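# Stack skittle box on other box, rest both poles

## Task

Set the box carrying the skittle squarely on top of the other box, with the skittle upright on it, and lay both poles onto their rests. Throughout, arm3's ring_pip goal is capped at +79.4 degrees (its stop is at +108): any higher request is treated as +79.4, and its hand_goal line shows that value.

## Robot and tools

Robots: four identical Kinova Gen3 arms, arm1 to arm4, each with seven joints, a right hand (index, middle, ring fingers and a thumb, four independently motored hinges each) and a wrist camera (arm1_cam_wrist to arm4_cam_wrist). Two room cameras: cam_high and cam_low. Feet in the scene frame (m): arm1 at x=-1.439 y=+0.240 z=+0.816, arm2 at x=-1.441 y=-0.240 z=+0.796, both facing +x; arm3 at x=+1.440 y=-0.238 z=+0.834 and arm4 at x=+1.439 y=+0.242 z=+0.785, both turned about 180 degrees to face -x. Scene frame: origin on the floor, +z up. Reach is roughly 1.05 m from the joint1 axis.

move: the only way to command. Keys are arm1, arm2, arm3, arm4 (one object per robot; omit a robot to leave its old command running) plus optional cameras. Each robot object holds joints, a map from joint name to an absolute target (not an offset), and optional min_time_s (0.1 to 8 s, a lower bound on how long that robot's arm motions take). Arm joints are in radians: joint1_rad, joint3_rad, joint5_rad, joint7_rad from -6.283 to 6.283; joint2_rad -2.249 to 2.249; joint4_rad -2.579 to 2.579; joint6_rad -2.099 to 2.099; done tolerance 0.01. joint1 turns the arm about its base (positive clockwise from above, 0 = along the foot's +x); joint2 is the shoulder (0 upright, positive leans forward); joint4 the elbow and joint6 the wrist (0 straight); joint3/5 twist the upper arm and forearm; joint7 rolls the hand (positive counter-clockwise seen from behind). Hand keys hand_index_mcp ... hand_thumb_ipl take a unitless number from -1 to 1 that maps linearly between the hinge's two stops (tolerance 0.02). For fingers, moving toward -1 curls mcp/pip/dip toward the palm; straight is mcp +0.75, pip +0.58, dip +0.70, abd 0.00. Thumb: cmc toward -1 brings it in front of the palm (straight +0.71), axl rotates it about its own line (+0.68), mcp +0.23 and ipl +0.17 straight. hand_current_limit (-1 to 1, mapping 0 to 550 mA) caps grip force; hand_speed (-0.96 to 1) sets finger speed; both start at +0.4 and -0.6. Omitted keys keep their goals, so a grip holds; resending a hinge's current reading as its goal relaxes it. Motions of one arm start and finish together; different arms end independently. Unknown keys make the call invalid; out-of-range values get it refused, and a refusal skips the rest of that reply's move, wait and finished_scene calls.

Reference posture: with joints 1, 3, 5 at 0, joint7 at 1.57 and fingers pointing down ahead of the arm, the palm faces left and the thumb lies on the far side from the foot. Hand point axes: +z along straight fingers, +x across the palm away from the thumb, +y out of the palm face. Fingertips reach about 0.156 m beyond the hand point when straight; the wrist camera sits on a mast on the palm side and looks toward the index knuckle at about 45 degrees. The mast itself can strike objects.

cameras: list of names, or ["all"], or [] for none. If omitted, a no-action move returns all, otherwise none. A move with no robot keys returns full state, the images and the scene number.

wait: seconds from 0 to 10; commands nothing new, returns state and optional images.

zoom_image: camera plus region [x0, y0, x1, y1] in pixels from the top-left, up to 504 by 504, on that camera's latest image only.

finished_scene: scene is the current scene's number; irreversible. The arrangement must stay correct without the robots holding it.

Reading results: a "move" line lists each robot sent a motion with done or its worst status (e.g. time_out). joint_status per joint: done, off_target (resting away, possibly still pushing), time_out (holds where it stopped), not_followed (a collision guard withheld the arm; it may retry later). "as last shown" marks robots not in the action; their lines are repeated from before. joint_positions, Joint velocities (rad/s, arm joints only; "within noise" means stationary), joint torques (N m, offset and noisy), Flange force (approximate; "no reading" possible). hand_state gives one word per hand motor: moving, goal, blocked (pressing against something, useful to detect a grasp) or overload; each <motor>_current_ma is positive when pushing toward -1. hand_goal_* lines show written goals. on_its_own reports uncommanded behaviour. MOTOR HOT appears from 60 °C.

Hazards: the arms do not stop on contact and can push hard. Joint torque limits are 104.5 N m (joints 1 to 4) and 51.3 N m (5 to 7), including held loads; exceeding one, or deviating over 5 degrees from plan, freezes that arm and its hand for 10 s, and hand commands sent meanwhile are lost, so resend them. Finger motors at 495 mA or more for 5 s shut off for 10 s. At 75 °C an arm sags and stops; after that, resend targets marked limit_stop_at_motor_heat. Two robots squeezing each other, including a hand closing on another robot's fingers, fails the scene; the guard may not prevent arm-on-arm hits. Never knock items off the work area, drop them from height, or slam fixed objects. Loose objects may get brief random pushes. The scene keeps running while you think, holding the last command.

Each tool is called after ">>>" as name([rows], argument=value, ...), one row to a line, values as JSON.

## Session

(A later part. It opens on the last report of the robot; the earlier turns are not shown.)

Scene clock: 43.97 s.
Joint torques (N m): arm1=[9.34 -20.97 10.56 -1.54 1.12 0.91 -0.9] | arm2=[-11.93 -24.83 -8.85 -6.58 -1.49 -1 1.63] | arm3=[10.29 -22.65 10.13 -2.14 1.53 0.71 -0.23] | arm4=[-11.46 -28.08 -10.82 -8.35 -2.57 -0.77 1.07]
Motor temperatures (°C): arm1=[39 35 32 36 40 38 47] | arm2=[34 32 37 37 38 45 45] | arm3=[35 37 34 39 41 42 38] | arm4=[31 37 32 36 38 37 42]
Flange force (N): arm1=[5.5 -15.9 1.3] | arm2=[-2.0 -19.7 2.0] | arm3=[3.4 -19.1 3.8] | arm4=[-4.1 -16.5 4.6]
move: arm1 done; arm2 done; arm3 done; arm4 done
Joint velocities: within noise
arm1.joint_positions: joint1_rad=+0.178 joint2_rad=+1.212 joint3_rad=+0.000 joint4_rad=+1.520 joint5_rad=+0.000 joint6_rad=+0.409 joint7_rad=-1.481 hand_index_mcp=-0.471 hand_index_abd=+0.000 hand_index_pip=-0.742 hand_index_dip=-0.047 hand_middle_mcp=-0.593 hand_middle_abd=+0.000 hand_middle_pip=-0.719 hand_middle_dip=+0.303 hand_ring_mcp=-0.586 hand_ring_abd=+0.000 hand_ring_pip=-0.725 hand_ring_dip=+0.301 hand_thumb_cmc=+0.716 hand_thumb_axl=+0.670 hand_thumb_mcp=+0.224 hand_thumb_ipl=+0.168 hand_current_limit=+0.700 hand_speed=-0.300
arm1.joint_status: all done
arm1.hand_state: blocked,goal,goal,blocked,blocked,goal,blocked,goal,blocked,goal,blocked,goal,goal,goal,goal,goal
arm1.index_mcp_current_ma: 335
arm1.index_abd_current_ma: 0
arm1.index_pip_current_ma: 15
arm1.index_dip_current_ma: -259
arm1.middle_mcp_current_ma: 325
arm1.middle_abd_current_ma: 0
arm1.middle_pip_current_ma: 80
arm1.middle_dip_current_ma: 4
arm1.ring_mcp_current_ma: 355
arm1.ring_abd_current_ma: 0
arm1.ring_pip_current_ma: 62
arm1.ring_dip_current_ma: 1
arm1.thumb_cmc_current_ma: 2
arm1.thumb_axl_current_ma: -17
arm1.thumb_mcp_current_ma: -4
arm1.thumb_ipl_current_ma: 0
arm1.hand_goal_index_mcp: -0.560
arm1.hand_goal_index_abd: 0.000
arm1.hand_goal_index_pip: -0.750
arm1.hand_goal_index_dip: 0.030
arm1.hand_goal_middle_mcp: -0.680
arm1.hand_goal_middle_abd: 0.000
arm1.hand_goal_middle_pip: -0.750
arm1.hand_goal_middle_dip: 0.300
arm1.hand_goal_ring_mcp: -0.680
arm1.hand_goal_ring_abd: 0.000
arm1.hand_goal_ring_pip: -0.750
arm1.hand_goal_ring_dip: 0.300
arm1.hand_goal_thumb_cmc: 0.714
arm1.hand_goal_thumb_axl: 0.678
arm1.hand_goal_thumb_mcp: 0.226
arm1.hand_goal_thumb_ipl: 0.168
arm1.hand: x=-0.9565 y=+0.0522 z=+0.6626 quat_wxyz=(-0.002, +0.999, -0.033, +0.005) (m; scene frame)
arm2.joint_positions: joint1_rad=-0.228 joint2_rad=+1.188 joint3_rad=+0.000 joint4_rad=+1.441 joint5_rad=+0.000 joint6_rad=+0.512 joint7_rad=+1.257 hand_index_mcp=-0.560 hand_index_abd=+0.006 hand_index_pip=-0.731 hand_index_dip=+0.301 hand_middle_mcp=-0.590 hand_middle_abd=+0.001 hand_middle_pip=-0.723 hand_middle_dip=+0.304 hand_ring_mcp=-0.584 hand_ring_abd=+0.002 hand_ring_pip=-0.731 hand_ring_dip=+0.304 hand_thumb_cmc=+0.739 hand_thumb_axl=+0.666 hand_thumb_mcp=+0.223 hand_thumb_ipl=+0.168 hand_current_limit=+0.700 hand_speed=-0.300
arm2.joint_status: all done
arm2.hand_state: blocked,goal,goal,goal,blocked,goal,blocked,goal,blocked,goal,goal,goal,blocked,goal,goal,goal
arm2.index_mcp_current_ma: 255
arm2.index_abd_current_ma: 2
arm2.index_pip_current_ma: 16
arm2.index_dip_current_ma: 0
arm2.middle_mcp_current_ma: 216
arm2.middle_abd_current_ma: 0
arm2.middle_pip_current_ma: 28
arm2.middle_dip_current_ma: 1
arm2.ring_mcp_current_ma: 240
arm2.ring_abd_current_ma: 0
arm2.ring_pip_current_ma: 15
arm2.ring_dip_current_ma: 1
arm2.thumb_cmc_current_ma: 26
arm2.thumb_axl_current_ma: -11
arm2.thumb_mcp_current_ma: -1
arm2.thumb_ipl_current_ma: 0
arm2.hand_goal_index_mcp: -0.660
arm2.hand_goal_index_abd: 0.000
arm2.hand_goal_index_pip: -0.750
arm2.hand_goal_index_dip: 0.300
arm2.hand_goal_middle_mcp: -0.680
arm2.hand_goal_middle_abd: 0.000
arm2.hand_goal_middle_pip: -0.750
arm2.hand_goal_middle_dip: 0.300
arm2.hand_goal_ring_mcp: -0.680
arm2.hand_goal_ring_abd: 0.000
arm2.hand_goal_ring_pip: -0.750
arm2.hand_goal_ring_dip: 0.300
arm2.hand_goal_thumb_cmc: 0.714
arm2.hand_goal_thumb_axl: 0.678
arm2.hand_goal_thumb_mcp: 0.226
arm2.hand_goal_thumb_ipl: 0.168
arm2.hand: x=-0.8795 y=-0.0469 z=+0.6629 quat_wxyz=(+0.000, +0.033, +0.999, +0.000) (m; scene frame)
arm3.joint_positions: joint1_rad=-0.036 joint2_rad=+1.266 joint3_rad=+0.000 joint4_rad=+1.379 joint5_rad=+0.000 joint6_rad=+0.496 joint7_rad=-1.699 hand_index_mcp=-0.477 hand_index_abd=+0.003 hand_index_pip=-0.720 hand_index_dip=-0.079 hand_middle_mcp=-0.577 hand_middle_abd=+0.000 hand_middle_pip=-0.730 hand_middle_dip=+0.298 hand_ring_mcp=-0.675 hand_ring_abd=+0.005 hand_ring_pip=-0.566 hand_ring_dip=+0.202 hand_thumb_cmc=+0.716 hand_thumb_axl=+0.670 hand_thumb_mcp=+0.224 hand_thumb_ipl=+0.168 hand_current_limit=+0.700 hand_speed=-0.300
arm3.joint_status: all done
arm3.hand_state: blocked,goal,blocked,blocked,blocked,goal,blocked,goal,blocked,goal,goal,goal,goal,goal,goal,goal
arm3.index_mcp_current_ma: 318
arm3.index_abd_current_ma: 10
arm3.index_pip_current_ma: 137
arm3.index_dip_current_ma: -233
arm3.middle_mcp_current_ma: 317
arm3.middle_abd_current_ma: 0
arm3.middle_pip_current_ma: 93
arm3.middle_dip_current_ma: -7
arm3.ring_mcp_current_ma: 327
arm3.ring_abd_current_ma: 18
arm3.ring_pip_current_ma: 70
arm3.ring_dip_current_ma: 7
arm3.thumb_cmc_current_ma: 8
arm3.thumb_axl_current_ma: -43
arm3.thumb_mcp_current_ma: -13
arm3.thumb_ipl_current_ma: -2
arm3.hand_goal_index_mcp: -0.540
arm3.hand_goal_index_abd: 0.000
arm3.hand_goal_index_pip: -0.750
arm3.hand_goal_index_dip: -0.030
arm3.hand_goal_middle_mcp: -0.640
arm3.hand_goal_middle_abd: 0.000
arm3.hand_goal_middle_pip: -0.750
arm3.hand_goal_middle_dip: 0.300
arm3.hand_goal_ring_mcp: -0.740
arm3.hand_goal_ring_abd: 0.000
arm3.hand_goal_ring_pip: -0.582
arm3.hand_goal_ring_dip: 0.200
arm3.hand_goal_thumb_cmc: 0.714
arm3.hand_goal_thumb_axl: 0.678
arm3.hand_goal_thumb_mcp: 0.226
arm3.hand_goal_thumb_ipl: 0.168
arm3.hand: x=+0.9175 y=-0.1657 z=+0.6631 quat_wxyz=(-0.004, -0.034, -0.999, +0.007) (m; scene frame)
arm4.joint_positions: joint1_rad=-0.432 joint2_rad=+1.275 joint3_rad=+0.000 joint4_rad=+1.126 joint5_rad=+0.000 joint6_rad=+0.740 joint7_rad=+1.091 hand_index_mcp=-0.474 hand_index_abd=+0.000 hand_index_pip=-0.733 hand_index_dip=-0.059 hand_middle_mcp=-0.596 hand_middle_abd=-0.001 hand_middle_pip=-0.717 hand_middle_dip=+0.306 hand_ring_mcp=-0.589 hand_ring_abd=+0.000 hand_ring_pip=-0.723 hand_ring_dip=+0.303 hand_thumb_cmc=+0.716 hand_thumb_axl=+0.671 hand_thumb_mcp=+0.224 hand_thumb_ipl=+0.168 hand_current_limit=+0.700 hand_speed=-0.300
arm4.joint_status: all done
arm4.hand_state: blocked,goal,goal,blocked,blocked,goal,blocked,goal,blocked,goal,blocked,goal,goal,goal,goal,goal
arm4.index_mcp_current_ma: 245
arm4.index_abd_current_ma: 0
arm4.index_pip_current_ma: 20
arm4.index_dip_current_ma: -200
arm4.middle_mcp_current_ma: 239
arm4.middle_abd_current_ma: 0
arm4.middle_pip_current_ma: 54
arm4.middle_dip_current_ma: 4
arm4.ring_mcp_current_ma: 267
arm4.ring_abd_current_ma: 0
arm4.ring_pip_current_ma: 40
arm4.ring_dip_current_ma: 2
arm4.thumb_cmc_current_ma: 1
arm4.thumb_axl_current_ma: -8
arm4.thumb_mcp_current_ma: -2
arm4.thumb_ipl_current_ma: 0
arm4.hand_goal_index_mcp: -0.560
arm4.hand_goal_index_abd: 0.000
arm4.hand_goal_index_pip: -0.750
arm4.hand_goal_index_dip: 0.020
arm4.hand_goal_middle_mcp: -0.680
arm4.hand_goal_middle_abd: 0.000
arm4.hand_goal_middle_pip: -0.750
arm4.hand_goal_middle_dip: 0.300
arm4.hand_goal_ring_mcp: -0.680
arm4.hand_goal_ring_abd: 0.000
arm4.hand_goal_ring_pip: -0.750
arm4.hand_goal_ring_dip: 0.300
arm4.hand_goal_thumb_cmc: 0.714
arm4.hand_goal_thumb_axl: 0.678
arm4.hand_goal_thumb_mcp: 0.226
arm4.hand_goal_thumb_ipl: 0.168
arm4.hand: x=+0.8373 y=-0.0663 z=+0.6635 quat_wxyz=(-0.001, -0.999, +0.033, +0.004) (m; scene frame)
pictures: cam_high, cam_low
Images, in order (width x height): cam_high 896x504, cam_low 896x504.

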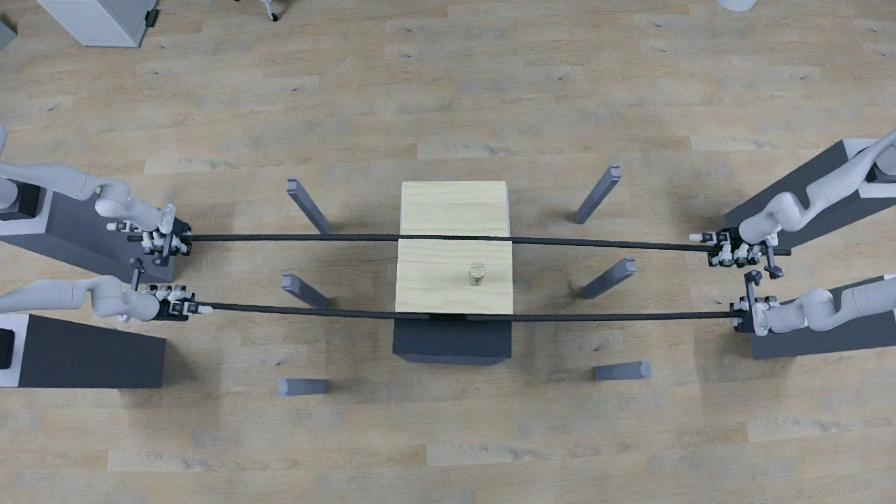

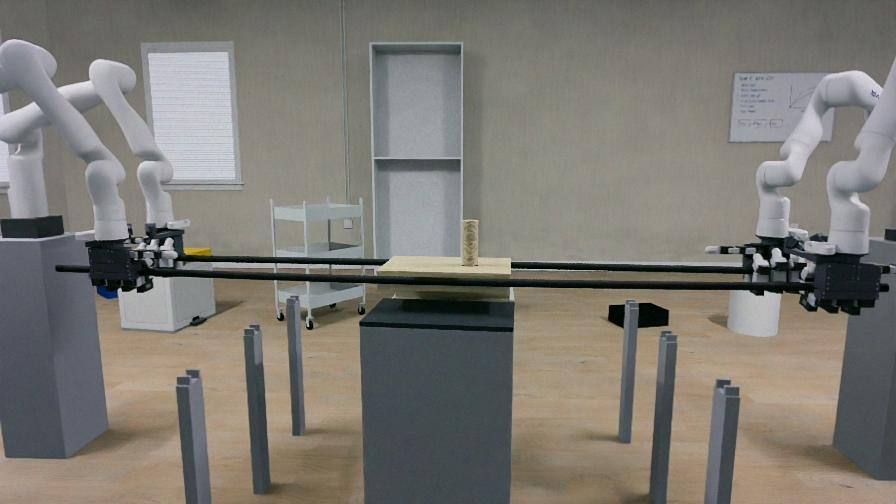

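>>> move(arm1={"joints":{"joint1_rad":0.0817,"joint2_rad":1.2057,"joint4_rad":1.5467,"joint6_rad":0.3893,"joint7_rad":-1.5696},"min_time_s":1.6}, arm2={"joints":{"joint1_rad":-0.3133,"joint2_rad":1.2070,"joint4_rad":1.3776,"joint6_rad":0.5570,"joint7_rad":1.1790},"min_time_s":1.6}, arm3={"joints":{"joint1_rad":0.0797,"joint2_rad":1.2626,"joint4_rad":1.3854,"joint6_rad":0.4936,"joint7_rad":-1.5756},"min_time_s":1.6}, arm4={"joints":{"joint1_rad":-0.3349,"joint2_rad":1.2382,"joint4_rad":1.2348,"joint6_rad":0.6686,"joint7_rad":1.1954},"min_time_s":1.6})

>>> move(arm1={"joints":{"joint1_rad":-0.0160,"joint2_rad":1.2039,"joint4_rad":1.5542,"joint6_rad":0.3834,"joint7_rad":-1.6598},"min_time_s":1.6}, arm2={"joints":{"joint1_rad":-0.3933,"joint2_rad":1.2328,"joint4_rad":1.2931,"joint6_rad":0.6157,"joint7_rad":1.1065},"min_time_s":1.6}, arm3={"joints":{"joint1_rad":0.1948,"joint2_rad":1.2679,"joint4_rad":1.3600,"joint6_rad":0.5136,"joint7_rad":-1.4530},"min_time_s":1.6}, arm4={"joints":{"joint1_rad":-0.2311,"joint2_rad":1.2147,"joint4_rad":1.3077,"joint6_rad":0.6192,"joint7_rad":1.3067},"min_time_s":1.6})

>>> move(arm1={"joints":{"joint1_rad":-0.1130,"joint2_rad":1.2066,"joint4_rad":1.5426,"joint6_rad":0.3924,"joint7_rad":-1.7493},"min_time_s":1.6}, arm2={"joints":{"joint1_rad":-0.4675,"joint2_rad":1.2675,"joint4_rad":1.1857,"joint6_rad":0.6884,"joint7_rad":1.0398},"min_time_s":1.6}, arm3={"joints":{"joint1_rad":0.3065,"joint2_rad":1.2827,"joint4_rad":1.3027,"joint6_rad":0.5562,"joint7_rad":-1.3338},"min_time_s":1.6}, arm4={"joints":{"joint1_rad":-0.1222,"joint2_rad":1.2021,"joint4_rad":1.3479,"joint6_rad":0.5916,"joint7_rad":1.4231},"min_time_s":1.6})

>>> move(arm1={"joints":{"joint1_rad":-0.2074,"joint2_rad":1.2139,"joint4_rad":1.5120,"joint6_rad":0.4157,"joint7_rad":-1.8362},"min_time_s":1.7}, arm2={"joints":{"joint1_rad":-0.5357,"joint2_rad":1.3134,"joint4_rad":1.0514,"joint6_rad":0.7768,"joint7_rad":0.9791},"min_time_s":1.7}, arm3={"joints":{"joint1_rad":0.4123,"joint2_rad":1.3086,"joint4_rad":1.2116,"joint6_rad":0.6214,"joint7_rad":-1.2205},"min_time_s":1.7}, arm4={"joints":{"joint1_rad":-0.0106,"joint2_rad":1.1994,"joint4_rad":1.3566,"joint6_rad":0.5856,"joint7_rad":1.5422},"min_time_s":1.7}, cameras=["cam_high","cam_low"])

>>> zoom_image(camera="cam_high", region=[380, 140, 530, 270])

>>> zoom_image(camera="cam_low", region=[370, 200, 540, 310])

Scene clock: 46.57 s.
Joint torques (N m): arm1=[8.98 -20.16 10.2 -0.58 1.05 1.23 -0.92] | arm2=[-11.68 -26.17 -8.36 -7.98 -1.7 -1.57 1.66] | arm3=[10.4 -23.45 10.06 -3.08 1.5 0.16 -0.19] | arm4=[-10.95 -26.96 -10.9 -7.51 -2.16 -0.5 1.02]
Motor temperatures (°C): arm1=[39 35 32 36 40 38 47] | arm2=[34 32 37 37 38 45 45] | arm3=[35 37 34 39 41 42 38] | arm4=[31 37 32 36 38 37 42]
Flange force (N): arm1=[5.6 -15.7 1.3] | arm2=[-1.4 -19.2 2.1] | arm3=[4.3 -18.8 3.9] | arm4=[-2.6 -16.5 4.5]
move: arm1 done; arm2 done; arm3 done; arm4 done
Joint velocities: within noise
arm1.joint_positions: joint1_rad=+0.082 joint2_rad=+1.206 joint3_rad=+0.000 joint4_rad=+1.547 joint5_rad=+0.000 joint6_rad=+0.389 joint7_rad=-1.570 hand_index_mcp=-0.471 hand_index_abd=+0.000 hand_index_pip=-0.742 hand_index_dip=-0.047 hand_middle_mcp=-0.593 hand_middle_abd=+0.000 hand_middle_pip=-0.719 hand_middle_dip=+0.303 hand_ring_mcp=-0.586 hand_ring_abd=+0.000 hand_ring_pip=-0.725 hand_ring_dip=+0.301 hand_thumb_cmc=+0.716 hand_thumb_axl=+0.670 hand_thumb_mcp=+0.224 hand_thumb_ipl=+0.168 hand_current_limit=+0.700 hand_speed=-0.300
arm1.joint_status: all done
arm1.hand_state: blocked,goal,goal,blocked,blocked,goal,blocked,goal,blocked,goal,blocked,goal,goal,goal,goal,goal
arm1.index_mcp_current_ma: 335
arm1.index_abd_current_ma: 0
arm1.index_pip_current_ma: 15
arm1.index_dip_current_ma: -259
arm1.middle_mcp_current_ma: 325
arm1.middle_abd_current_ma: 0
arm1.middle_pip_current_ma: 80
arm1.middle_dip_current_ma: 4
arm1.ring_mcp_current_ma: 355
arm1.ring_abd_current_ma: 0
arm1.ring_pip_current_ma: 62
arm1.ring_dip_current_ma: 2
arm1.thumb_cmc_current_ma: 2
arm1.thumb_axl_current_ma: -17
arm1.thumb_mcp_current_ma: -4
arm1.thumb_ipl_current_ma: 0
arm1.hand_goal_index_mcp: -0.560
arm1.hand_goal_index_abd: 0.000
arm1.hand_goal_index_pip: -0.750
arm1.hand_goal_index_dip: 0.030
arm1.hand_goal_middle_mcp: -0.680
arm1.hand_goal_middle_abd: 0.000
arm1.hand_goal_middle_pip: -0.750
arm1.hand_goal_middle_dip: 0.300
arm1.hand_goal_ring_mcp: -0.680
arm1.hand_goal_ring_abd: 0.000
arm1.hand_goal_ring_pip: -0.750
arm1.hand_goal_ring_dip: 0.300
arm1.hand_goal_thumb_cmc: 0.714
arm1.hand_goal_thumb_axl: 0.678
arm1.hand_goal_thumb_mcp: 0.226
arm1.hand_goal_thumb_ipl: 0.168
arm1.hand: x=-0.9549 y=+0.1019 z=+0.6627 quat_wxyz=(-0.002, +1.000, -0.029, +0.005) (m; scene frame)
arm2.joint_positions: joint1_rad=-0.313 joint2_rad=+1.207 joint3_rad=+0.000 joint4_rad=+1.378 joint5_rad=+0.000 joint6_rad=+0.557 joint7_rad=+1.179 hand_index_mcp=-0.560 hand_index_abd=+0.006 hand_index_pip=-0.731 hand_index_dip=+0.301 hand_middle_mcp=-0.590 hand_middle_abd=+0.001 hand_middle_pip=-0.723 hand_middle_dip=+0.304 hand_ring_mcp=-0.584 hand_ring_abd=+0.002 hand_ring_pip=-0.731 hand_ring_dip=+0.304 hand_thumb_cmc=+0.739 hand_thumb_axl=+0.666 hand_thumb_mcp=+0.223 hand_thumb_ipl=+0.168 hand_current_limit=+0.700 hand_speed=-0.300
arm2.joint_status: all done
arm2.hand_state: blocked,goal,goal,goal,blocked,goal,blocked,goal,blocked,goal,goal,goal,blocked,goal,goal,goal
arm2.index_mcp_current_ma: 255
arm2.index_abd_current_ma: 2
arm2.index_pip_current_ma: 16
arm2.index_dip_current_ma: 0
arm2.middle_mcp_current_ma: 216
arm2.middle_abd_current_ma: 0
arm2.middle_pip_current_ma: 28
arm2.middle_dip_current_ma: 1
arm2.ring_mcp_current_ma: 240
arm2.ring_abd_current_ma: 0
arm2.ring_pip_current_ma: 15
arm2.ring_dip_current_ma: 1
arm2.thumb_cmc_current_ma: 26
arm2.thumb_axl_current_ma: -11
arm2.thumb_mcp_current_ma: -1
arm2.thumb_ipl_current_ma: 0
arm2.hand_goal_index_mcp: -0.660
arm2.hand_goal_index_abd: 0.000
arm2.hand_goal_index_pip: -0.750
arm2.hand_goal_index_dip: 0.300
arm2.hand_goal_middle_mcp: -0.680
arm2.hand_goal_middle_abd: 0.000
arm2.hand_goal_middle_pip: -0.750
arm2.hand_goal_middle_dip: 0.300
arm2.hand_goal_ring_mcp: -0.680
arm2.hand_goal_ring_abd: 0.000
arm2.hand_goal_ring_pip: -0.750
arm2.hand_goal_ring_dip: 0.300
arm2.hand_goal_thumb_cmc: 0.714
arm2.hand_goal_thumb_axl: 0.678
arm2.hand_goal_thumb_mcp: 0.226
arm2.hand_goal_thumb_ipl: 0.168
arm2.hand: x=-0.8771 y=+0.0034 z=+0.6629 quat_wxyz=(+0.000, +0.029, +1.000, +0.000) (m; scene frame)
arm3.joint_positions: joint1_rad=+0.080 joint2_rad=+1.263 joint3_rad=+0.000 joint4_rad=+1.385 joint5_rad=+0.000 joint6_rad=+0.494 joint7_rad=-1.576 hand_index_mcp=-0.477 hand_index_abd=+0.003 hand_index_pip=-0.720 hand_index_dip=-0.079 hand_middle_mcp=-0.577 hand_middle_abd=+0.000 hand_middle_pip=-0.730 hand_middle_dip=+0.298 hand_ring_mcp=-0.675 hand_ring_abd=+0.005 hand_ring_pip=-0.566 hand_ring_dip=+0.202 hand_thumb_cmc=+0.716 hand_thumb_axl=+0.670 hand_thumb_mcp=+0.224 hand_thumb_ipl=+0.168 hand_current_limit=+0.700 hand_speed=-0.300
arm3.joint_status: all done
arm3.hand_state: blocked,goal,blocked,blocked,blocked,goal,blocked,goal,blocked,goal,goal,goal,goal,goal,goal,goal
arm3.index_mcp_current_ma: 318
arm3.index_abd_current_ma: 10
arm3.index_pip_current_ma: 137
arm3.index_dip_current_ma: -233
arm3.middle_mcp_current_ma: 317
arm3.middle_abd_current_ma: 0
arm3.middle_pip_current_ma: 93
arm3.middle_dip_current_ma: -7
arm3.ring_mcp_current_ma: 327
arm3.ring_abd_current_ma: 17
arm3.ring_pip_current_ma: 70
arm3.ring_dip_current_ma: 7
arm3.thumb_cmc_current_ma: 8
arm3.thumb_axl_current_ma: -43
arm3.thumb_mcp_current_ma: -13
arm3.thumb_ipl_current_ma: -2
arm3.hand_goal_index_mcp: -0.540
arm3.hand_goal_index_abd: 0.000
arm3.hand_goal_index_pip: -0.750
arm3.hand_goal_index_dip: -0.030
arm3.hand_goal_middle_mcp: -0.640
arm3.hand_goal_middle_abd: 0.000
arm3.hand_goal_middle_pip: -0.750
arm3.hand_goal_middle_dip: 0.300
arm3.hand_goal_ring_mcp: -0.740
arm3.hand_goal_ring_abd: 0.000
arm3.hand_goal_ring_pip: -0.582
arm3.hand_goal_ring_dip: 0.200
arm3.hand_goal_thumb_cmc: 0.714
arm3.hand_goal_thumb_axl: 0.678
arm3.hand_goal_thumb_mcp: 0.226
arm3.hand_goal_thumb_ipl: 0.168
arm3.hand: x=+0.9207 y=-0.1019 z=+0.6631 quat_wxyz=(-0.004, -0.030, -1.000, +0.007) (m; scene frame)
arm4.joint_positions: joint1_rad=-0.335 joint2_rad=+1.238 joint3_rad=+0.000 joint4_rad=+1.235 joint5_rad=+0.000 joint6_rad=+0.669 joint7_rad=+1.195 hand_index_mcp=-0.474 hand_index_abd=+0.000 hand_index_pip=-0.733 hand_index_dip=-0.059 hand_middle_mcp=-0.596 hand_middle_abd=-0.001 hand_middle_pip=-0.717 hand_middle_dip=+0.306 hand_ring_mcp=-0.589 hand_ring_abd=+0.000 hand_ring_pip=-0.723 hand_ring_dip=+0.303 hand_thumb_cmc=+0.716 hand_thumb_axl=+0.671 hand_thumb_mcp=+0.224 hand_thumb_ipl=+0.168 hand_current_limit=+0.700 hand_speed=-0.300
arm4.joint_status: all done
arm4.hand_state: blocked,goal,goal,blocked,blocked,goal,blocked,goal,blocked,goal,blocked,goal,goal,goal,goal,goal
arm4.index_mcp_current_ma: 245
arm4.index_abd_current_ma: 0
arm4.index_pip_current_ma: 20
arm4.index_dip_current_ma: -200
arm4.middle_mcp_current_ma: 239
arm4.middle_abd_current_ma: 0
arm4.middle_pip_current_ma: 54
arm4.middle_dip_current_ma: 4
arm4.ring_mcp_current_ma: 267
arm4.ring_abd_current_ma: 0
arm4.ring_pip_current_ma: 40
arm4.ring_dip_current_ma: 2
arm4.thumb_cmc_current_ma: 1
arm4.thumb_axl_current_ma: -8
arm4.thumb_mcp_current_ma: -2
arm4.thumb_ipl_current_ma: 0
arm4.hand_goal_index_mcp: -0.560
arm4.hand_goal_index_abd: 0.000
arm4.hand_goal_index_pip: -0.750
arm4.hand_goal_index_dip: 0.020
arm4.hand_goal_middle_mcp: -0.680
arm4.hand_goal_middle_abd: 0.000
arm4.hand_goal_middle_pip: -0.750
arm4.hand_goal_middle_dip: 0.300
arm4.hand_goal_ring_mcp: -0.680
arm4.hand_goal_ring_abd: 0.000
arm4.hand_goal_ring_pip: -0.750
arm4.hand_goal_ring_dip: 0.300
arm4.hand_goal_thumb_cmc: 0.714
arm4.hand_goal_thumb_axl: 0.678
arm4.hand_goal_thumb_mcp: 0.226
arm4.hand_goal_thumb_ipl: 0.168
arm4.hand: x=+0.8397 y=-0.0031 z=+0.6634 quat_wxyz=(-0.001, -1.000, +0.029, +0.004) (m; scene frame)
pictures: none

Scene clock: 48.50 s.
Joint torques (N m): arm1=[8.69 -20.15 9.86 -0.56 1.01 1.24 -0.79] | arm2=[-11.27 -27.53 -7.58 -9.33 -1.89 -2.1 1.62] | arm3=[10.09 -24.9 9.78 -4.71 1.53 -0.55 -0.29] | arm4=[-10.34 -26.12 -10.81 -7.04 -1.84 -0.34 1.03]
Motor temperatures (°C): arm1=[39 35 32 36 40 38 47] | arm2=[34 32 37 37 38 45 45] | arm3=[35 37 34 39 41 42 38] | arm4=[31 37 32 36 38 37 42]
Flange force (N): arm1=[4.1 -15.8 1.3] | arm2=[-0.6 -18.6 2.1] | arm3=[3.8 -17.7 4.2] | arm4=[-0.2 -16.1 4.3]
move: arm1 done; arm2 done; arm3 done; arm4 done
Joint velocities: within noise
arm1.joint_positions: joint1_rad=-0.016 joint2_rad=+1.204 joint3_rad=+0.000 joint4_rad=+1.554 joint5_rad=+0.000 joint6_rad=+0.383 joint7_rad=-1.660 hand_index_mcp=-0.471 hand_index_abd=+0.000 hand_index_pip=-0.742 hand_index_dip=-0.047 hand_middle_mcp=-0.593 hand_middle_abd=+0.000 hand_middle_pip=-0.719 hand_middle_dip=+0.303 hand_ring_mcp=-0.586 hand_ring_abd=+0.000 hand_ring_pip=-0.725 hand_ring_dip=+0.301 hand_thumb_cmc=+0.716 hand_thumb_axl=+0.670 hand_thumb_mcp=+0.224 hand_thumb_ipl=+0.168 hand_current_limit=+0.700 hand_speed=-0.300
arm1.joint_status: all done
arm1.hand_state: blocked,goal,goal,blocked,blocked,goal,blocked,goal,blocked,goal,blocked,goal,goal,goal,goal,goal
arm1.index_mcp_current_ma: 335
arm1.index_abd_current_ma: 0
arm1.index_pip_current_ma: 15
arm1.index_dip_current_ma: -259
arm1.middle_mcp_current_ma: 325
arm1.middle_abd_current_ma: 0
arm1.middle_pip_current_ma: 80
arm1.middle_dip_current_ma: 4
arm1.ring_mcp_current_ma: 355
arm1.ring_abd_current_ma: 0
arm1.ring_pip_current_ma: 62
arm1.ring_dip_current_ma: 2
arm1.thumb_cmc_current_ma: 2
arm1.thumb_axl_current_ma: -17
arm1.thumb_mcp_current_ma: -4
arm1.thumb_ipl_current_ma: 0
arm1.hand_goal_index_mcp: -0.560
arm1.hand_goal_index_abd: 0.000
arm1.hand_goal_index_pip: -0.750
arm1.hand_goal_index_dip: 0.030
arm1.hand_goal_middle_mcp: -0.680
arm1.hand_goal_middle_abd: 0.000
arm1.hand_goal_middle_pip: -0.750
arm1.hand_goal_middle_dip: 0.300
arm1.hand_goal_ring_mcp: -0.680
arm1.hand_goal_ring_abd: 0.000
arm1.hand_goal_ring_pip: -0.750
arm1.hand_goal_ring_dip: 0.300
arm1.hand_goal_thumb_cmc: 0.714
arm1.hand_goal_thumb_axl: 0.678
arm1.hand_goal_thumb_mcp: 0.226
arm1.hand_goal_thumb_ipl: 0.168
arm1.hand: x=-0.9532 y=+0.1516 z=+0.6630 quat_wxyz=(-0.002, +1.000, -0.026, +0.005) (m; scene frame)
arm2.joint_positions: joint1_rad=-0.393 joint2_rad=+1.233 joint3_rad=+0.000 joint4_rad=+1.293 joint5_rad=+0.000 joint6_rad=+0.616 joint7_rad=+1.107 hand_index_mcp=-0.560 hand_index_abd=+0.006 hand_index_pip=-0.731 hand_index_dip=+0.301 hand_middle_mcp=-0.590 hand_middle_abd=+0.001 hand_middle_pip=-0.723 hand_middle_dip=+0.304 hand_ring_mcp=-0.584 hand_ring_abd=+0.002 hand_ring_pip=-0.731 hand_ring_dip=+0.304 hand_thumb_cmc=+0.739 hand_thumb_axl=+0.666 hand_thumb_mcp=+0.223 hand_thumb_ipl=+0.168 hand_current_limit=+0.700 hand_speed=-0.300
arm2.joint_status: all done
arm2.hand_state: blocked,goal,goal,goal,blocked,goal,blocked,goal,blocked,goal,goal,goal,blocked,goal,goal,goal
arm2.index_mcp_current_ma: 255
arm2.index_abd_current_ma: 2
arm2.index_pip_current_ma: 16
arm2.index_dip_current_ma: 0
arm2.middle_mcp_current_ma: 217
arm2.middle_abd_current_ma: 0
arm2.middle_pip_current_ma: 28
arm2.middle_dip_current_ma: 1
arm2.ring_mcp_current_ma: 240
arm2.ring_abd_current_ma: 0
arm2.ring_pip_current_ma: 15
arm2.ring_dip_current_ma: 1
arm2.thumb_cmc_current_ma: 26
arm2.thumb_axl_current_ma: -11
arm2.thumb_mcp_current_ma: -1
arm2.thumb_ipl_current_ma: 0
arm2.hand_goal_index_mcp: -0.660
arm2.hand_goal_index_abd: 0.000
arm2.hand_goal_index_pip: -0.750
arm2.hand_goal_index_dip: 0.300
arm2.hand_goal_middle_mcp: -0.680
arm2.hand_goal_middle_abd: 0.000
arm2.hand_goal_middle_pip: -0.750
arm2.hand_goal_middle_dip: 0.300
arm2.hand_goal_ring_mcp: -0.680
arm2.hand_goal_ring_abd: 0.000
arm2.hand_goal_ring_pip: -0.750
arm2.hand_goal_ring_dip: 0.300
arm2.hand_goal_thumb_cmc: 0.714
arm2.hand_goal_thumb_axl: 0.678
arm2.hand_goal_thumb_mcp: 0.226
arm2.hand_goal_thumb_ipl: 0.168
arm2.hand: x=-0.8748 y=+0.0537 z=+0.6629 quat_wxyz=(+0.000, +0.025, +1.000, +0.000) (m; scene frame)
arm3.joint_positions: joint1_rad=+0.195 joint2_rad=+1.268 joint3_rad=+0.000 joint4_rad=+1.360 joint5_rad=+0.000 joint6_rad=+0.514 joint7_rad=-1.453 hand_index_mcp=-0.477 hand_index_abd=+0.003 hand_index_pip=-0.720 hand_index_dip=-0.079 hand_middle_mcp=-0.577 hand_middle_abd=+0.000 hand_middle_pip=-0.730 hand_middle_dip=+0.298 hand_ring_mcp=-0.675 hand_ring_abd=+0.004 hand_ring_pip=-0.567 hand_ring_dip=+0.202 hand_thumb_cmc=+0.716 hand_thumb_axl=+0.670 hand_thumb_mcp=+0.224 hand_thumb_ipl=+0.168 hand_current_limit=+0.700 hand_speed=-0.300
arm3.joint_status: all done
arm3.hand_state: blocked,goal,blocked,blocked,blocked,goal,blocked,goal,blocked,goal,goal,goal,goal,goal,goal,goal
arm3.index_mcp_current_ma: 318
arm3.index_abd_current_ma: 10
arm3.index_pip_current_ma: 137
arm3.index_dip_current_ma: -233
arm3.middle_mcp_current_ma: 317
arm3.middle_abd_current_ma: 0
arm3.middle_pip_current_ma: 93
arm3.middle_dip_current_ma: -7
arm3.ring_mcp_current_ma: 327
arm3.ring_abd_current_ma: 14
arm3.ring_pip_current_ma: 70
arm3.ring_dip_current_ma: 7
arm3.thumb_cmc_current_ma: 8
arm3.thumb_axl_current_ma: -43
arm3.thumb_mcp_current_ma: -13
arm3.thumb_ipl_current_ma: -2
arm3.hand_goal_index_mcp: -0.540
arm3.hand_goal_index_abd: 0.000
arm3.hand_goal_index_pip: -0.750
arm3.hand_goal_index_dip: -0.030
arm3.hand_goal_middle_mcp: -0.640
arm3.hand_goal_middle_abd: 0.000
arm3.hand_goal_middle_pip: -0.750
arm3.hand_goal_middle_dip: 0.300
arm3.hand_goal_ring_mcp: -0.740
arm3.hand_goal_ring_abd: 0.000
arm3.hand_goal_ring_pip: -0.582
arm3.hand_goal_ring_dip: 0.200
arm3.hand_goal_thumb_cmc: 0.714
arm3.hand_goal_thumb_axl: 0.678
arm3.hand_goal_thumb_mcp: 0.226
arm3.hand_goal_thumb_ipl: 0.168
arm3.hand: x=+0.9239 y=-0.0381 z=+0.6630 quat_wxyz=(-0.004, -0.026, -1.000, +0.007) (m; scene frame)
arm4.joint_positions: joint1_rad=-0.231 joint2_rad=+1.215 joint3_rad=+0.000 joint4_rad=+1.308 joint5_rad=+0.000 joint6_rad=+0.619 joint7_rad=+1.307 hand_index_mcp=-0.474 hand_index_abd=+0.000 hand_index_pip=-0.733 hand_index_dip=-0.059 hand_middle_mcp=-0.596 hand_middle_abd=-0.001 hand_middle_pip=-0.717 hand_middle_dip=+0.306 hand_ring_mcp=-0.589 hand_ring_abd=+0.000 hand_ring_pip=-0.723 hand_ring_dip=+0.303 hand_thumb_cmc=+0.716 hand_thumb_axl=+0.671 hand_thumb_mcp=+0.224 hand_thumb_ipl=+0.168 hand_current_limit=+0.700 hand_speed=-0.300
arm4.joint_status: all done
arm4.hand_state: blocked,goal,goal,blocked,blocked,goal,blocked,goal,blocked,goal,blocked,goal,goal,goal,goal,goal
arm4.index_mcp_current_ma: 245
arm4.index_abd_current_ma: 0
arm4.index_pip_current_ma: 20
arm4.index_dip_current_ma: -200
arm4.middle_mcp_current_ma: 239
arm4.middle_abd_current_ma: 0
arm4.middle_pip_current_ma: 54
arm4.middle_dip_current_ma: 4
arm4.ring_mcp_current_ma: 267
arm4.ring_abd_current_ma: 0
arm4.ring_pip_current_ma: 40
arm4.ring_dip_current_ma: 2
arm4.thumb_cmc_current_ma: 1
arm4.thumb_axl_current_ma: -8
arm4.thumb_mcp_current_ma: -2
arm4.thumb_ipl_current_ma: 0
arm4.hand_goal_index_mcp: -0.560
arm4.hand_goal_index_abd: 0.000
arm4.hand_goal_index_pip: -0.750
arm4.hand_goal_index_dip: 0.020
arm4.hand_goal_middle_mcp: -0.680
arm4.hand_goal_middle_abd: 0.000
arm4.hand_goal_middle_pip: -0.750
arm4.hand_goal_middle_dip: 0.300
arm4.hand_goal_ring_mcp: -0.680
arm4.hand_goal_ring_abd: 0.000
arm4.hand_goal_ring_pip: -0.750
arm4.hand_goal_ring_dip: 0.300
arm4.hand_goal_thumb_cmc: 0.714
arm4.hand_goal_thumb_axl: 0.678
arm4.hand_goal_thumb_mcp: 0.226
arm4.hand_goal_thumb_ipl: 0.168
arm4.hand: x=+0.8421 y=+0.0600 z=+0.6632 quat_wxyz=(-0.001, -1.000, +0.025, +0.004) (m; scene frame)
pictures: none

Scene clock: 50.43 s.
Joint torques (N m): arm1=[8.2 -20.01 9.49 -0.35 1.02 1.38 -0.79] | arm2=[-10.67 -28.98 -6.77 -10.39 -2.17 -2.55 1.49] | arm3=[9.9 -25.99 9.28 -5.94 1.61 -1.05 -0.19] | arm4=[-10.07 -25.68 -10.66 -6.7 -1.71 -0.26 0.97]
Motor temperatures (°C): arm1=[39 35 32 36 40 38 47] | arm2=[34 32 37 37 38 45 45] | arm3=[35 37 34 39 41 42 38] | arm4=[31 37 32 36 38 37 42]
Flange force (N): arm1=[3.4 -15.1 1.3] | arm2=[-0.6 -17.5 2.4] | arm3=[4.4 -16.9 4.1] | arm4=[1.5 -15.9 4.2]
move: arm1 done; arm2 done; arm3 done; arm4 done
Joint velocities: within noise
arm1.joint_positions: joint1_rad=-0.113 joint2_rad=+1.207 joint3_rad=+0.000 joint4_rad=+1.543 joint5_rad=+0.000 joint6_rad=+0.392 joint7_rad=-1.749 hand_index_mcp=-0.471 hand_index_abd=+0.000 hand_index_pip=-0.742 hand_index_dip=-0.047 hand_middle_mcp=-0.593 hand_middle_abd=+0.000 hand_middle_pip=-0.719 hand_middle_dip=+0.303 hand_ring_mcp=-0.586 hand_ring_abd=+0.000 hand_ring_pip=-0.725 hand_ring_dip=+0.302 hand_thumb_cmc=+0.716 hand_thumb_axl=+0.670 hand_thumb_mcp=+0.224 hand_thumb_ipl=+0.168 hand_current_limit=+0.700 hand_speed=-0.300
arm1.joint_status: all done
arm1.hand_state: blocked,goal,goal,blocked,blocked,goal,blocked,goal,blocked,goal,blocked,goal,goal,goal,goal,goal
arm1.index_mcp_current_ma: 335
arm1.index_abd_current_ma: 0
arm1.index_pip_current_ma: 15
arm1.index_dip_current_ma: -259
arm1.middle_mcp_current_ma: 325
arm1.middle_abd_current_ma: 0
arm1.middle_pip_current_ma: 80
arm1.middle_dip_current_ma: 4
arm1.ring_mcp_current_ma: 355
arm1.ring_abd_current_ma: 0
arm1.ring_pip_current_ma: 61
arm1.ring_dip_current_ma: 2
arm1.thumb_cmc_current_ma: 2
arm1.thumb_axl_current_ma: -17
arm1.thumb_mcp_current_ma: -4
arm1.thumb_ipl_current_ma: 0
arm1.hand_goal_index_mcp: -0.560
arm1.hand_goal_index_abd: 0.000
arm1.hand_goal_index_pip: -0.750
arm1.hand_goal_index_dip: 0.030
arm1.hand_goal_middle_mcp: -0.680
arm1.hand_goal_middle_abd: 0.000
arm1.hand_goal_middle_pip: -0.750
arm1.hand_goal_middle_dip: 0.300
arm1.hand_goal_ring_mcp: -0.680
arm1.hand_goal_ring_abd: 0.000
arm1.hand_goal_ring_pip: -0.750
arm1.hand_goal_ring_dip: 0.300
arm1.hand_goal_thumb_cmc: 0.714
arm1.hand_goal_thumb_axl: 0.678
arm1.hand_goal_thumb_mcp: 0.226
arm1.hand_goal_thumb_ipl: 0.168
arm1.hand: x=-0.9515 y=+0.2013 z=+0.6632 quat_wxyz=(-0.002, +1.000, -0.022, +0.005) (m; scene frame)
arm2.joint_positions: joint1_rad=-0.467 joint2_rad=+1.267 joint3_rad=+0.000 joint4_rad=+1.186 joint5_rad=+0.000 joint6_rad=+0.688 joint7_rad=+1.040 hand_index_mcp=-0.560 hand_index_abd=+0.006 hand_index_pip=-0.731 hand_index_dip=+0.301 hand_middle_mcp=-0.589 hand_middle_abd=+0.002 hand_middle_pip=-0.723 hand_middle_dip=+0.304 hand_ring_mcp=-0.584 hand_ring_abd=+0.002 hand_ring_pip=-0.731 hand_ring_dip=+0.304 hand_thumb_cmc=+0.739 hand_thumb_axl=+0.666 hand_thumb_mcp=+0.223 hand_thumb_ipl=+0.168 hand_current_limit=+0.700 hand_speed=-0.300
arm2.joint_status: all done
arm2.hand_state: blocked,goal,goal,goal,blocked,goal,blocked,goal,blocked,goal,goal,goal,blocked,goal,goal,goal
arm2.index_mcp_current_ma: 255
arm2.index_abd_current_ma: 2
arm2.index_pip_current_ma: 16
arm2.index_dip_current_ma: 0
arm2.middle_mcp_current_ma: 217
arm2.middle_abd_current_ma: 0
arm2.middle_pip_current_ma: 28
arm2.middle_dip_current_ma: 1
arm2.ring_mcp_current_ma: 240
arm2.ring_abd_current_ma: 0
arm2.ring_pip_current_ma: 15
arm2.ring_dip_current_ma: 1
arm2.thumb_cmc_current_ma: 26
arm2.thumb_axl_current_ma: -11
arm2.thumb_mcp_current_ma: -1
arm2.thumb_ipl_current_ma: 0
arm2.hand_goal_index_mcp: -0.660
arm2.hand_goal_index_abd: 0.000
arm2.hand_goal_index_pip: -0.750
arm2.hand_goal_index_dip: 0.300
arm2.hand_goal_middle_mcp: -0.680
arm2.hand_goal_middle_abd: 0.000
arm2.hand_goal_middle_pip: -0.750
arm2.hand_goal_middle_dip: 0.300
arm2.hand_goal_ring_mcp: -0.680
arm2.hand_goal_ring_abd: 0.000
arm2.hand_goal_ring_pip: -0.750
arm2.hand_goal_ring_dip: 0.300
arm2.hand_goal_thumb_cmc: 0.714
arm2.hand_goal_thumb_axl: 0.678
arm2.hand_goal_thumb_mcp: 0.226
arm2.hand_goal_thumb_ipl: 0.168
arm2.hand: x=-0.8723 y=+0.1040 z=+0.6629 quat_wxyz=(+0.000, +0.021, +1.000, +0.000) (m; scene frame)
arm3.joint_positions: joint1_rad=+0.306 joint2_rad=+1.283 joint3_rad=+0.000 joint4_rad=+1.303 joint5_rad=+0.000 joint6_rad=+0.556 joint7_rad=-1.334 hand_index_mcp=-0.477 hand_index_abd=+0.003 hand_index_pip=-0.720 hand_index_dip=-0.079 hand_middle_mcp=-0.577 hand_middle_abd=+0.000 hand_middle_pip=-0.730 hand_middle_dip=+0.298 hand_ring_mcp=-0.675 hand_ring_abd=+0.002 hand_ring_pip=-0.567 hand_ring_dip=+0.202 hand_thumb_cmc=+0.716 hand_thumb_axl=+0.670 hand_thumb_mcp=+0.224 hand_thumb_ipl=+0.168 hand_current_limit=+0.700 hand_speed=-0.300
arm3.joint_status: all done
arm3.hand_state: blocked,goal,blocked,blocked,blocked,goal,blocked,goal,blocked,goal,goal,goal,goal,goal,goal,goal
arm3.index_mcp_current_ma: 318
arm3.index_abd_current_ma: 10
arm3.index_pip_current_ma: 137
arm3.index_dip_current_ma: -233
arm3.middle_mcp_current_ma: 317
arm3.middle_abd_current_ma: 0
arm3.middle_pip_current_ma: 93
arm3.middle_dip_current_ma: -7
arm3.ring_mcp_current_ma: 327
arm3.ring_abd_current_ma: 6
arm3.ring_pip_current_ma: 69
arm3.ring_dip_current_ma: 7
arm3.thumb_cmc_current_ma: 8
arm3.thumb_axl_current_ma: -43
arm3.thumb_mcp_current_ma: -13
arm3.thumb_ipl_current_ma: -2
arm3.hand_goal_index_mcp: -0.540
arm3.hand_goal_index_abd: 0.000
arm3.hand_goal_index_pip: -0.750
arm3.hand_goal_index_dip: -0.030
arm3.hand_goal_middle_mcp: -0.640
arm3.hand_goal_middle_abd: 0.000
arm3.hand_goal_middle_pip: -0.750
arm3.hand_goal_middle_dip: 0.300
arm3.hand_goal_ring_mcp: -0.740
arm3.hand_goal_ring_abd: 0.000
arm3.hand_goal_ring_pip: -0.582
arm3.hand_goal_ring_dip: 0.200
arm3.hand_goal_thumb_cmc: 0.714
arm3.hand_goal_thumb_axl: 0.678
arm3.hand_goal_thumb_mcp: 0.226
arm3.hand_goal_thumb_ipl: 0.168
arm3.hand: x=+0.9271 y=+0.0257 z=+0.6630 quat_wxyz=(-0.004, -0.022, -1.000, +0.007) (m; scene frame)
arm4.joint_positions: joint1_rad=-0.122 joint2_rad=+1.202 joint3_rad=+0.000 joint4_rad=+1.348 joint5_rad=+0.000 joint6_rad=+0.592 joint7_rad=+1.423 hand_index_mcp=-0.474 hand_index_abd=+0.000 hand_index_pip=-0.733 hand_index_dip=-0.059 hand_middle_mcp=-0.596 hand_middle_abd=-0.001 hand_middle_pip=-0.717 hand_middle_dip=+0.306 hand_ring_mcp=-0.589 hand_ring_abd=+0.000 hand_ring_pip=-0.723 hand_ring_dip=+0.303 hand_thumb_cmc=+0.716 hand_thumb_axl=+0.671 hand_thumb_mcp=+0.224 hand_thumb_ipl=+0.168 hand_current_limit=+0.700 hand_speed=-0.300
arm4.joint_status: all done
arm4.hand_state: blocked,goal,goal,blocked,blocked,goal,blocked,goal,blocked,goal,blocked,goal,goal,goal,goal,goal
arm4.index_mcp_current_ma: 245
arm4.index_abd_current_ma: 0
arm4.index_pip_current_ma: 20
arm4.index_dip_current_ma: -200
arm4.middle_mcp_current_ma: 239
arm4.middle_abd_current_ma: 0
arm4.middle_pip_current_ma: 54
arm4.middle_dip_current_ma: 4
arm4.ring_mcp_current_ma: 267
arm4.ring_abd_current_ma: 0
arm4.ring_pip_current_ma: 40
arm4.ring_dip_current_ma: 2
arm4.thumb_cmc_current_ma: 1
arm4.thumb_axl_current_ma: -8
arm4.thumb_mcp_current_ma: -2
arm4.thumb_ipl_current_ma: 0
arm4.hand_goal_index_mcp: -0.560
arm4.hand_goal_index_abd: 0.000
arm4.hand_goal_index_pip: -0.750
arm4.hand_goal_index_dip: 0.020
arm4.hand_goal_middle_mcp: -0.680
arm4.hand_goal_middle_abd: 0.000
arm4.hand_goal_middle_pip: -0.750
arm4.hand_goal_middle_dip: 0.300
arm4.hand_goal_ring_mcp: -0.680
arm4.hand_goal_ring_abd: 0.000
arm4.hand_goal_ring_pip: -0.750
arm4.hand_goal_ring_dip: 0.300
arm4.hand_goal_thumb_cmc: 0.714
arm4.hand_goal_thumb_axl: 0.678
arm4.hand_goal_thumb_mcp: 0.226
arm4.hand_goal_thumb_ipl: 0.168
arm4.hand: x=+0.8444 y=+0.1231 z=+0.6632 quat_wxyz=(-0.001, -1.000, +0.021, +0.004) (m; scene frame)
pictures: none

Scene clock: 52.47 s.
Joint torques (N m): arm1=[7.96 -19.93 9.1 -0.02 1.06 1.64 -0.74] | arm2=[-10.41 -29.95 -6.11 -11.04 -2.5 -2.72 1.43] | arm3=[9.91 -26.73 8.96 -6.43 1.74 -1.1 -0.43] | arm4=[-9.98 -25.36 -10.61 -6.44 -1.69 -0.09 0.95]
Motor temperatures (°C): arm1=[39 35 32 36 40 38 47] | arm2=[34 32 37 37 38 45 45] | arm3=[35 37 34 39 41 42 38] | arm4=[31 37 32 36 38 37 42]
Flange force (N): arm1=[3.3 -15.0 1.5] | arm2=[-0.8 -16.8 2.2] | arm3=[6.3 -15.2 4.3] | arm4=[3.3 -15.5 4.1]
move: arm1 done; arm2 done; arm3 done; arm4 done
Joint velocities: within noise
arm1.joint_positions: joint1_rad=-0.207 joint2_rad=+1.214 joint3_rad=+0.000 joint4_rad=+1.512 joint5_rad=+0.000 joint6_rad=+0.416 joint7_rad=-1.836 hand_index_mcp=-0.471 hand_index_abd=+0.000 hand_index_pip=-0.742 hand_index_dip=-0.047 hand_middle_mcp=-0.593 hand_middle_abd=+0.000 hand_middle_pip=-0.719 hand_middle_dip=+0.303 hand_ring_mcp=-0.586 hand_ring_abd=+0.000 hand_ring_pip=-0.725 hand_ring_dip=+0.302 hand_thumb_cmc=+0.716 hand_thumb_axl=+0.670 hand_thumb_mcp=+0.224 hand_thumb_ipl=+0.168 hand_current_limit=+0.700 hand_speed=-0.300
arm1.joint_status: all done
arm1.hand_state: blocked,goal,goal,blocked,blocked,goal,blocked,goal,blocked,goal,blocked,goal,goal,goal,goal,goal
arm1.index_mcp_current_ma: 335
arm1.index_abd_current_ma: 0
arm1.index_pip_current_ma: 15
arm1.index_dip_current_ma: -259
arm1.middle_mcp_current_ma: 325
arm1.middle_abd_current_ma: 0
arm1.middle_pip_current_ma: 80
arm1.middle_dip_current_ma: 4
arm1.ring_mcp_current_ma: 355
arm1.ring_abd_current_ma: 0
arm1.ring_pip_current_ma: 61
arm1.ring_dip_current_ma: 2
arm1.thumb_cmc_current_ma: 2
arm1.thumb_axl_current_ma: -17
arm1.thumb_mcp_current_ma: -4
arm1.thumb_ipl_current_ma: 0
arm1.hand_goal_index_mcp: -0.560
arm1.hand_goal_index_abd: 0.000
arm1.hand_goal_index_pip: -0.750
arm1.hand_goal_index_dip: 0.030
arm1.hand_goal_middle_mcp: -0.680
arm1.hand_goal_middle_abd: 0.000
arm1.hand_goal_middle_pip: -0.750
arm1.hand_goal_middle_dip: 0.300
arm1.hand_goal_ring_mcp: -0.680
arm1.hand_goal_ring_abd: 0.000
arm1.hand_goal_ring_pip: -0.750
arm1.hand_goal_ring_dip: 0.300
arm1.hand_goal_thumb_cmc: 0.714
arm1.hand_goal_thumb_axl: 0.678
arm1.hand_goal_thumb_mcp: 0.226
arm1.hand_goal_thumb_ipl: 0.168
arm1.hand: x=-0.9497 y=+0.2510 z=+0.6634 quat_wxyz=(-0.002, +1.000, -0.018, +0.005) (m; scene frame)
arm2.joint_positions: joint1_rad=-0.536 joint2_rad=+1.313 joint3_rad=+0.000 joint4_rad=+1.051 joint5_rad=+0.000 joint6_rad=+0.777 joint7_rad=+0.979 hand_index_mcp=-0.560 hand_index_abd=+0.006 hand_index_pip=-0.731 hand_index_dip=+0.301 hand_middle_mcp=-0.589 hand_middle_abd=+0.002 hand_middle_pip=-0.723 hand_middle_dip=+0.304 hand_ring_mcp=-0.584 hand_ring_abd=+0.002 hand_ring_pip=-0.731 hand_ring_dip=+0.304 hand_thumb_cmc=+0.739 hand_thumb_axl=+0.666 hand_thumb_mcp=+0.223 hand_thumb_ipl=+0.168 hand_current_limit=+0.700 hand_speed=-0.300
arm2.joint_status: all done
arm2.hand_state: blocked,goal,goal,goal,blocked,goal,blocked,goal,blocked,goal,goal,goal,blocked,goal,goal,goal
arm2.index_mcp_current_ma: 255
arm2.index_abd_current_ma: 2
arm2.index_pip_current_ma: 16
arm2.index_dip_current_ma: 0
arm2.middle_mcp_current_ma: 218
arm2.middle_abd_current_ma: 0
arm2.middle_pip_current_ma: 27
arm2.middle_dip_current_ma: 1
arm2.ring_mcp_current_ma: 240
arm2.ring_abd_current_ma: 0
arm2.ring_pip_current_ma: 15
arm2.ring_dip_current_ma: 1
arm2.thumb_cmc_current_ma: 26
arm2.thumb_axl_current_ma: -11
arm2.thumb_mcp_current_ma: -1
arm2.thumb_ipl_current_ma: 0
arm2.hand_goal_index_mcp: -0.660
arm2.hand_goal_index_abd: 0.000
arm2.hand_goal_index_pip: -0.750
arm2.hand_goal_index_dip: 0.300
arm2.hand_goal_middle_mcp: -0.680
arm2.hand_goal_middle_abd: 0.000
arm2.hand_goal_middle_pip: -0.750
arm2.hand_goal_middle_dip: 0.300
arm2.hand_goal_ring_mcp: -0.680
arm2.hand_goal_ring_abd: 0.000
arm2.hand_goal_ring_pip: -0.750
arm2.hand_goal_ring_dip: 0.300
arm2.hand_goal_thumb_cmc: 0.714
arm2.hand_goal_thumb_axl: 0.678
arm2.hand_goal_thumb_mcp: 0.226
arm2.hand_goal_thumb_ipl: 0.168
arm2.hand: x=-0.8699 y=+0.1543 z=+0.6629 quat_wxyz=(+0.000, +0.018, +1.000, +0.000) (m; scene frame)
arm3.joint_positions: joint1_rad=+0.412 joint2_rad=+1.309 joint3_rad=+0.000 joint4_rad=+1.212 joint5_rad=+0.000 joint6_rad=+0.621 joint7_rad=-1.220 hand_index_mcp=-0.477 hand_index_abd=+0.003 hand_index_pip=-0.720 hand_index_dip=-0.079 hand_middle_mcp=-0.577 hand_middle_abd=+0.000 hand_middle_pip=-0.730 hand_middle_dip=+0.298 hand_ring_mcp=-0.675 hand_ring_abd=-0.001 hand_ring_pip=-0.567 hand_ring_dip=+0.202 hand_thumb_cmc=+0.716 hand_thumb_axl=+0.670 hand_thumb_mcp=+0.224 hand_thumb_ipl=+0.168 hand_current_limit=+0.700 hand_speed=-0.300
arm3.joint_status: all done
arm3.hand_state: blocked,goal,blocked,blocked,blocked,goal,blocked,goal,blocked,goal,goal,goal,goal,goal,goal,goal
arm3.index_mcp_current_ma: 318
arm3.index_abd_current_ma: 10
arm3.index_pip_current_ma: 137
arm3.index_dip_current_ma: -233
arm3.middle_mcp_current_ma: 317
arm3.middle_abd_current_ma: 0
arm3.middle_pip_current_ma: 93
arm3.middle_dip_current_ma: -7
arm3.ring_mcp_current_ma: 327
arm3.ring_abd_current_ma: -2
arm3.ring_pip_current_ma: 68
arm3.ring_dip_current_ma: 7
arm3.thumb_cmc_current_ma: 8
arm3.thumb_axl_current_ma: -43
arm3.thumb_mcp_current_ma: -13
arm3.thumb_ipl_current_ma: -2
arm3.hand_goal_index_mcp: -0.540
arm3.hand_goal_index_abd: 0.000
arm3.hand_goal_index_pip: -0.750
arm3.hand_goal_index_dip: -0.030
arm3.hand_goal_middle_mcp: -0.640
arm3.hand_goal_middle_abd: 0.000
arm3.hand_goal_middle_pip: -0.750
arm3.hand_goal_middle_dip: 0.300
arm3.hand_goal_ring_mcp: -0.740
arm3.hand_goal_ring_abd: 0.000
arm3.hand_goal_ring_pip: -0.582
arm3.hand_goal_ring_dip: 0.200
arm3.hand_goal_thumb_cmc: 0.714
arm3.hand_goal_thumb_axl: 0.678
arm3.hand_goal_thumb_mcp: 0.226
arm3.hand_goal_thumb_ipl: 0.168
arm3.hand: x=+0.9302 y=+0.0895 z=+0.6630 quat_wxyz=(-0.004, -0.018, -1.000, +0.007) (m; scene frame)
arm4.joint_positions: joint1_rad=-0.011 joint2_rad=+1.199 joint3_rad=+0.000 joint4_rad=+1.357 joint5_rad=+0.000 joint6_rad=+0.586 joint7_rad=+1.542 hand_index_mcp=-0.474 hand_index_abd=+0.000 hand_index_pip=-0.733 hand_index_dip=-0.059 hand_middle_mcp=-0.596 hand_middle_abd=+0.000 hand_middle_pip=-0.717 hand_middle_dip=+0.306 hand_ring_mcp=-0.589 hand_ring_abd=+0.000 hand_ring_pip=-0.723 hand_ring_dip=+0.303 hand_thumb_cmc=+0.716 hand_thumb_axl=+0.671 hand_thumb_mcp=+0.224 hand_thumb_ipl=+0.168 hand_current_limit=+0.700 hand_speed=-0.300
arm4.joint_status: all done
arm4.hand_state: blocked,goal,goal,blocked,blocked,goal,blocked,goal,blocked,goal,blocked,goal,goal,goal,goal,goal
arm4.index_mcp_current_ma: 245
arm4.index_abd_current_ma: 0
arm4.index_pip_current_ma: 20
arm4.index_dip_current_ma: -200
arm4.middle_mcp_current_ma: 239
arm4.middle_abd_current_ma: 0
arm4.middle_pip_current_ma: 54
arm4.middle_dip_current_ma: 4
arm4.ring_mcp_current_ma: 267
arm4.ring_abd_current_ma: 0
arm4.ring_pip_current_ma: 40
arm4.ring_dip_current_ma: 2
arm4.thumb_cmc_current_ma: 1
arm4.thumb_axl_current_ma: -8
arm4.thumb_mcp_current_ma: -2
arm4.thumb_ipl_current_ma: 0
arm4.hand_goal_index_mcp: -0.560
arm4.hand_goal_index_abd: 0.000
arm4.hand_goal_index_pip: -0.750
arm4.hand_goal_index_dip: 0.020
arm4.hand_goal_middle_mcp: -0.680
arm4.hand_goal_middle_abd: 0.000
arm4.hand_goal_middle_pip: -0.750
arm4.hand_goal_middle_dip: 0.300
arm4.hand_goal_ring_mcp: -0.680
arm4.hand_goal_ring_abd: 0.000
arm4.hand_goal_ring_pip: -0.750
arm4.hand_goal_ring_dip: 0.300
arm4.hand_goal_thumb_cmc: 0.714
arm4.hand_goal_thumb_axl: 0.678
arm4.hand_goal_thumb_mcp: 0.226
arm4.hand_goal_thumb_ipl: 0.168
arm4.hand: x=+0.8466 y=+0.1863 z=+0.6631 quat_wxyz=(-0.001, -1.000, +0.018, +0.004) (m; scene frame)
pictures: cam_high, cam_low
Images, in order (width x height): cam_high 896x504, cam_low 896x504.

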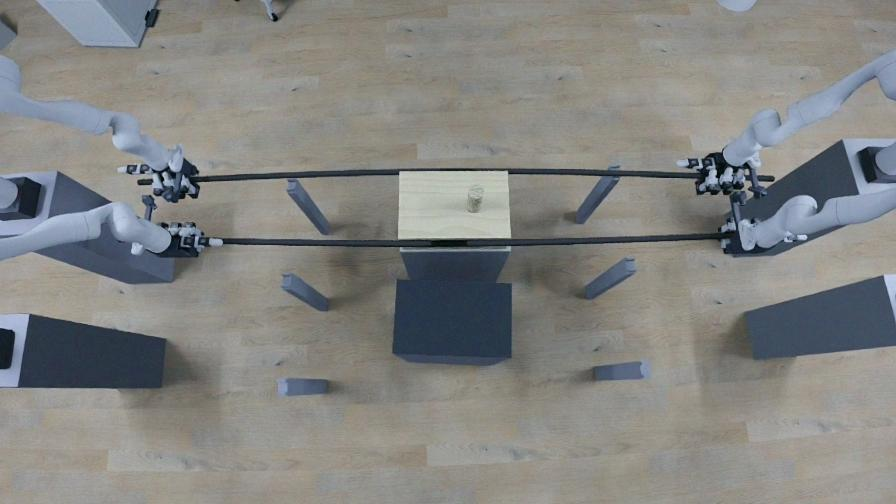

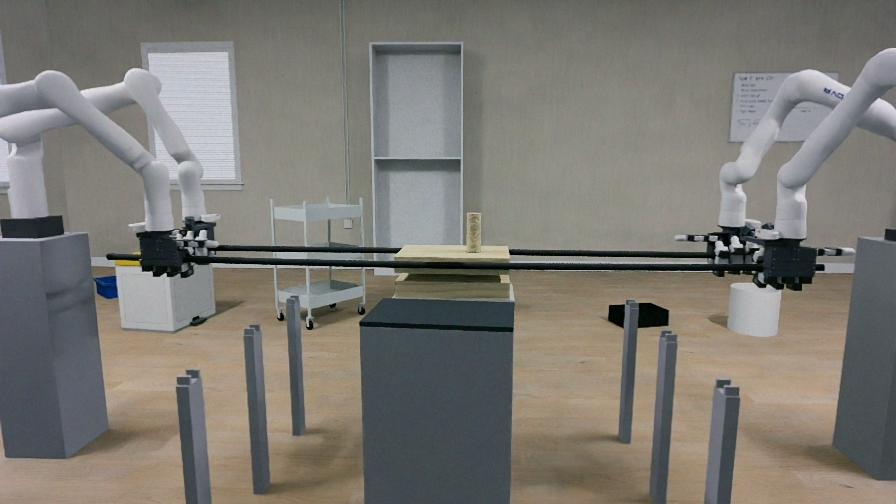

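Scaled by 3.360 from the camera's 896x504 image, which has a finer 1280x720 frame.

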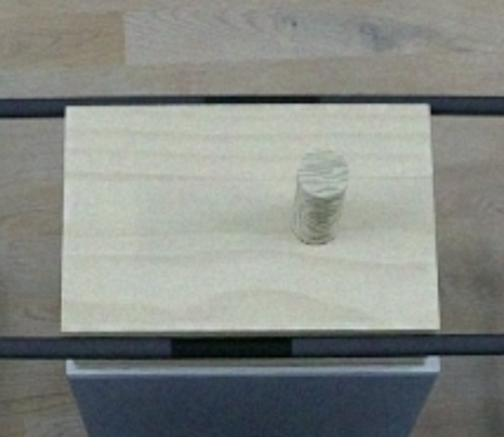

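Scaled by 2.965 from the camera's 896x504 image, which has a finer 1280x720 frame.

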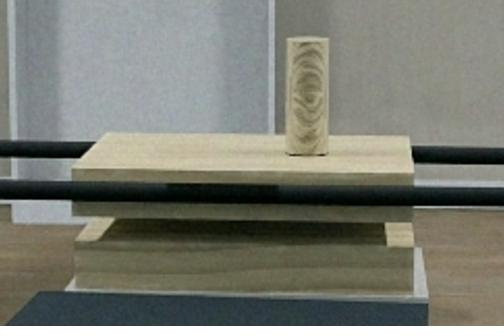

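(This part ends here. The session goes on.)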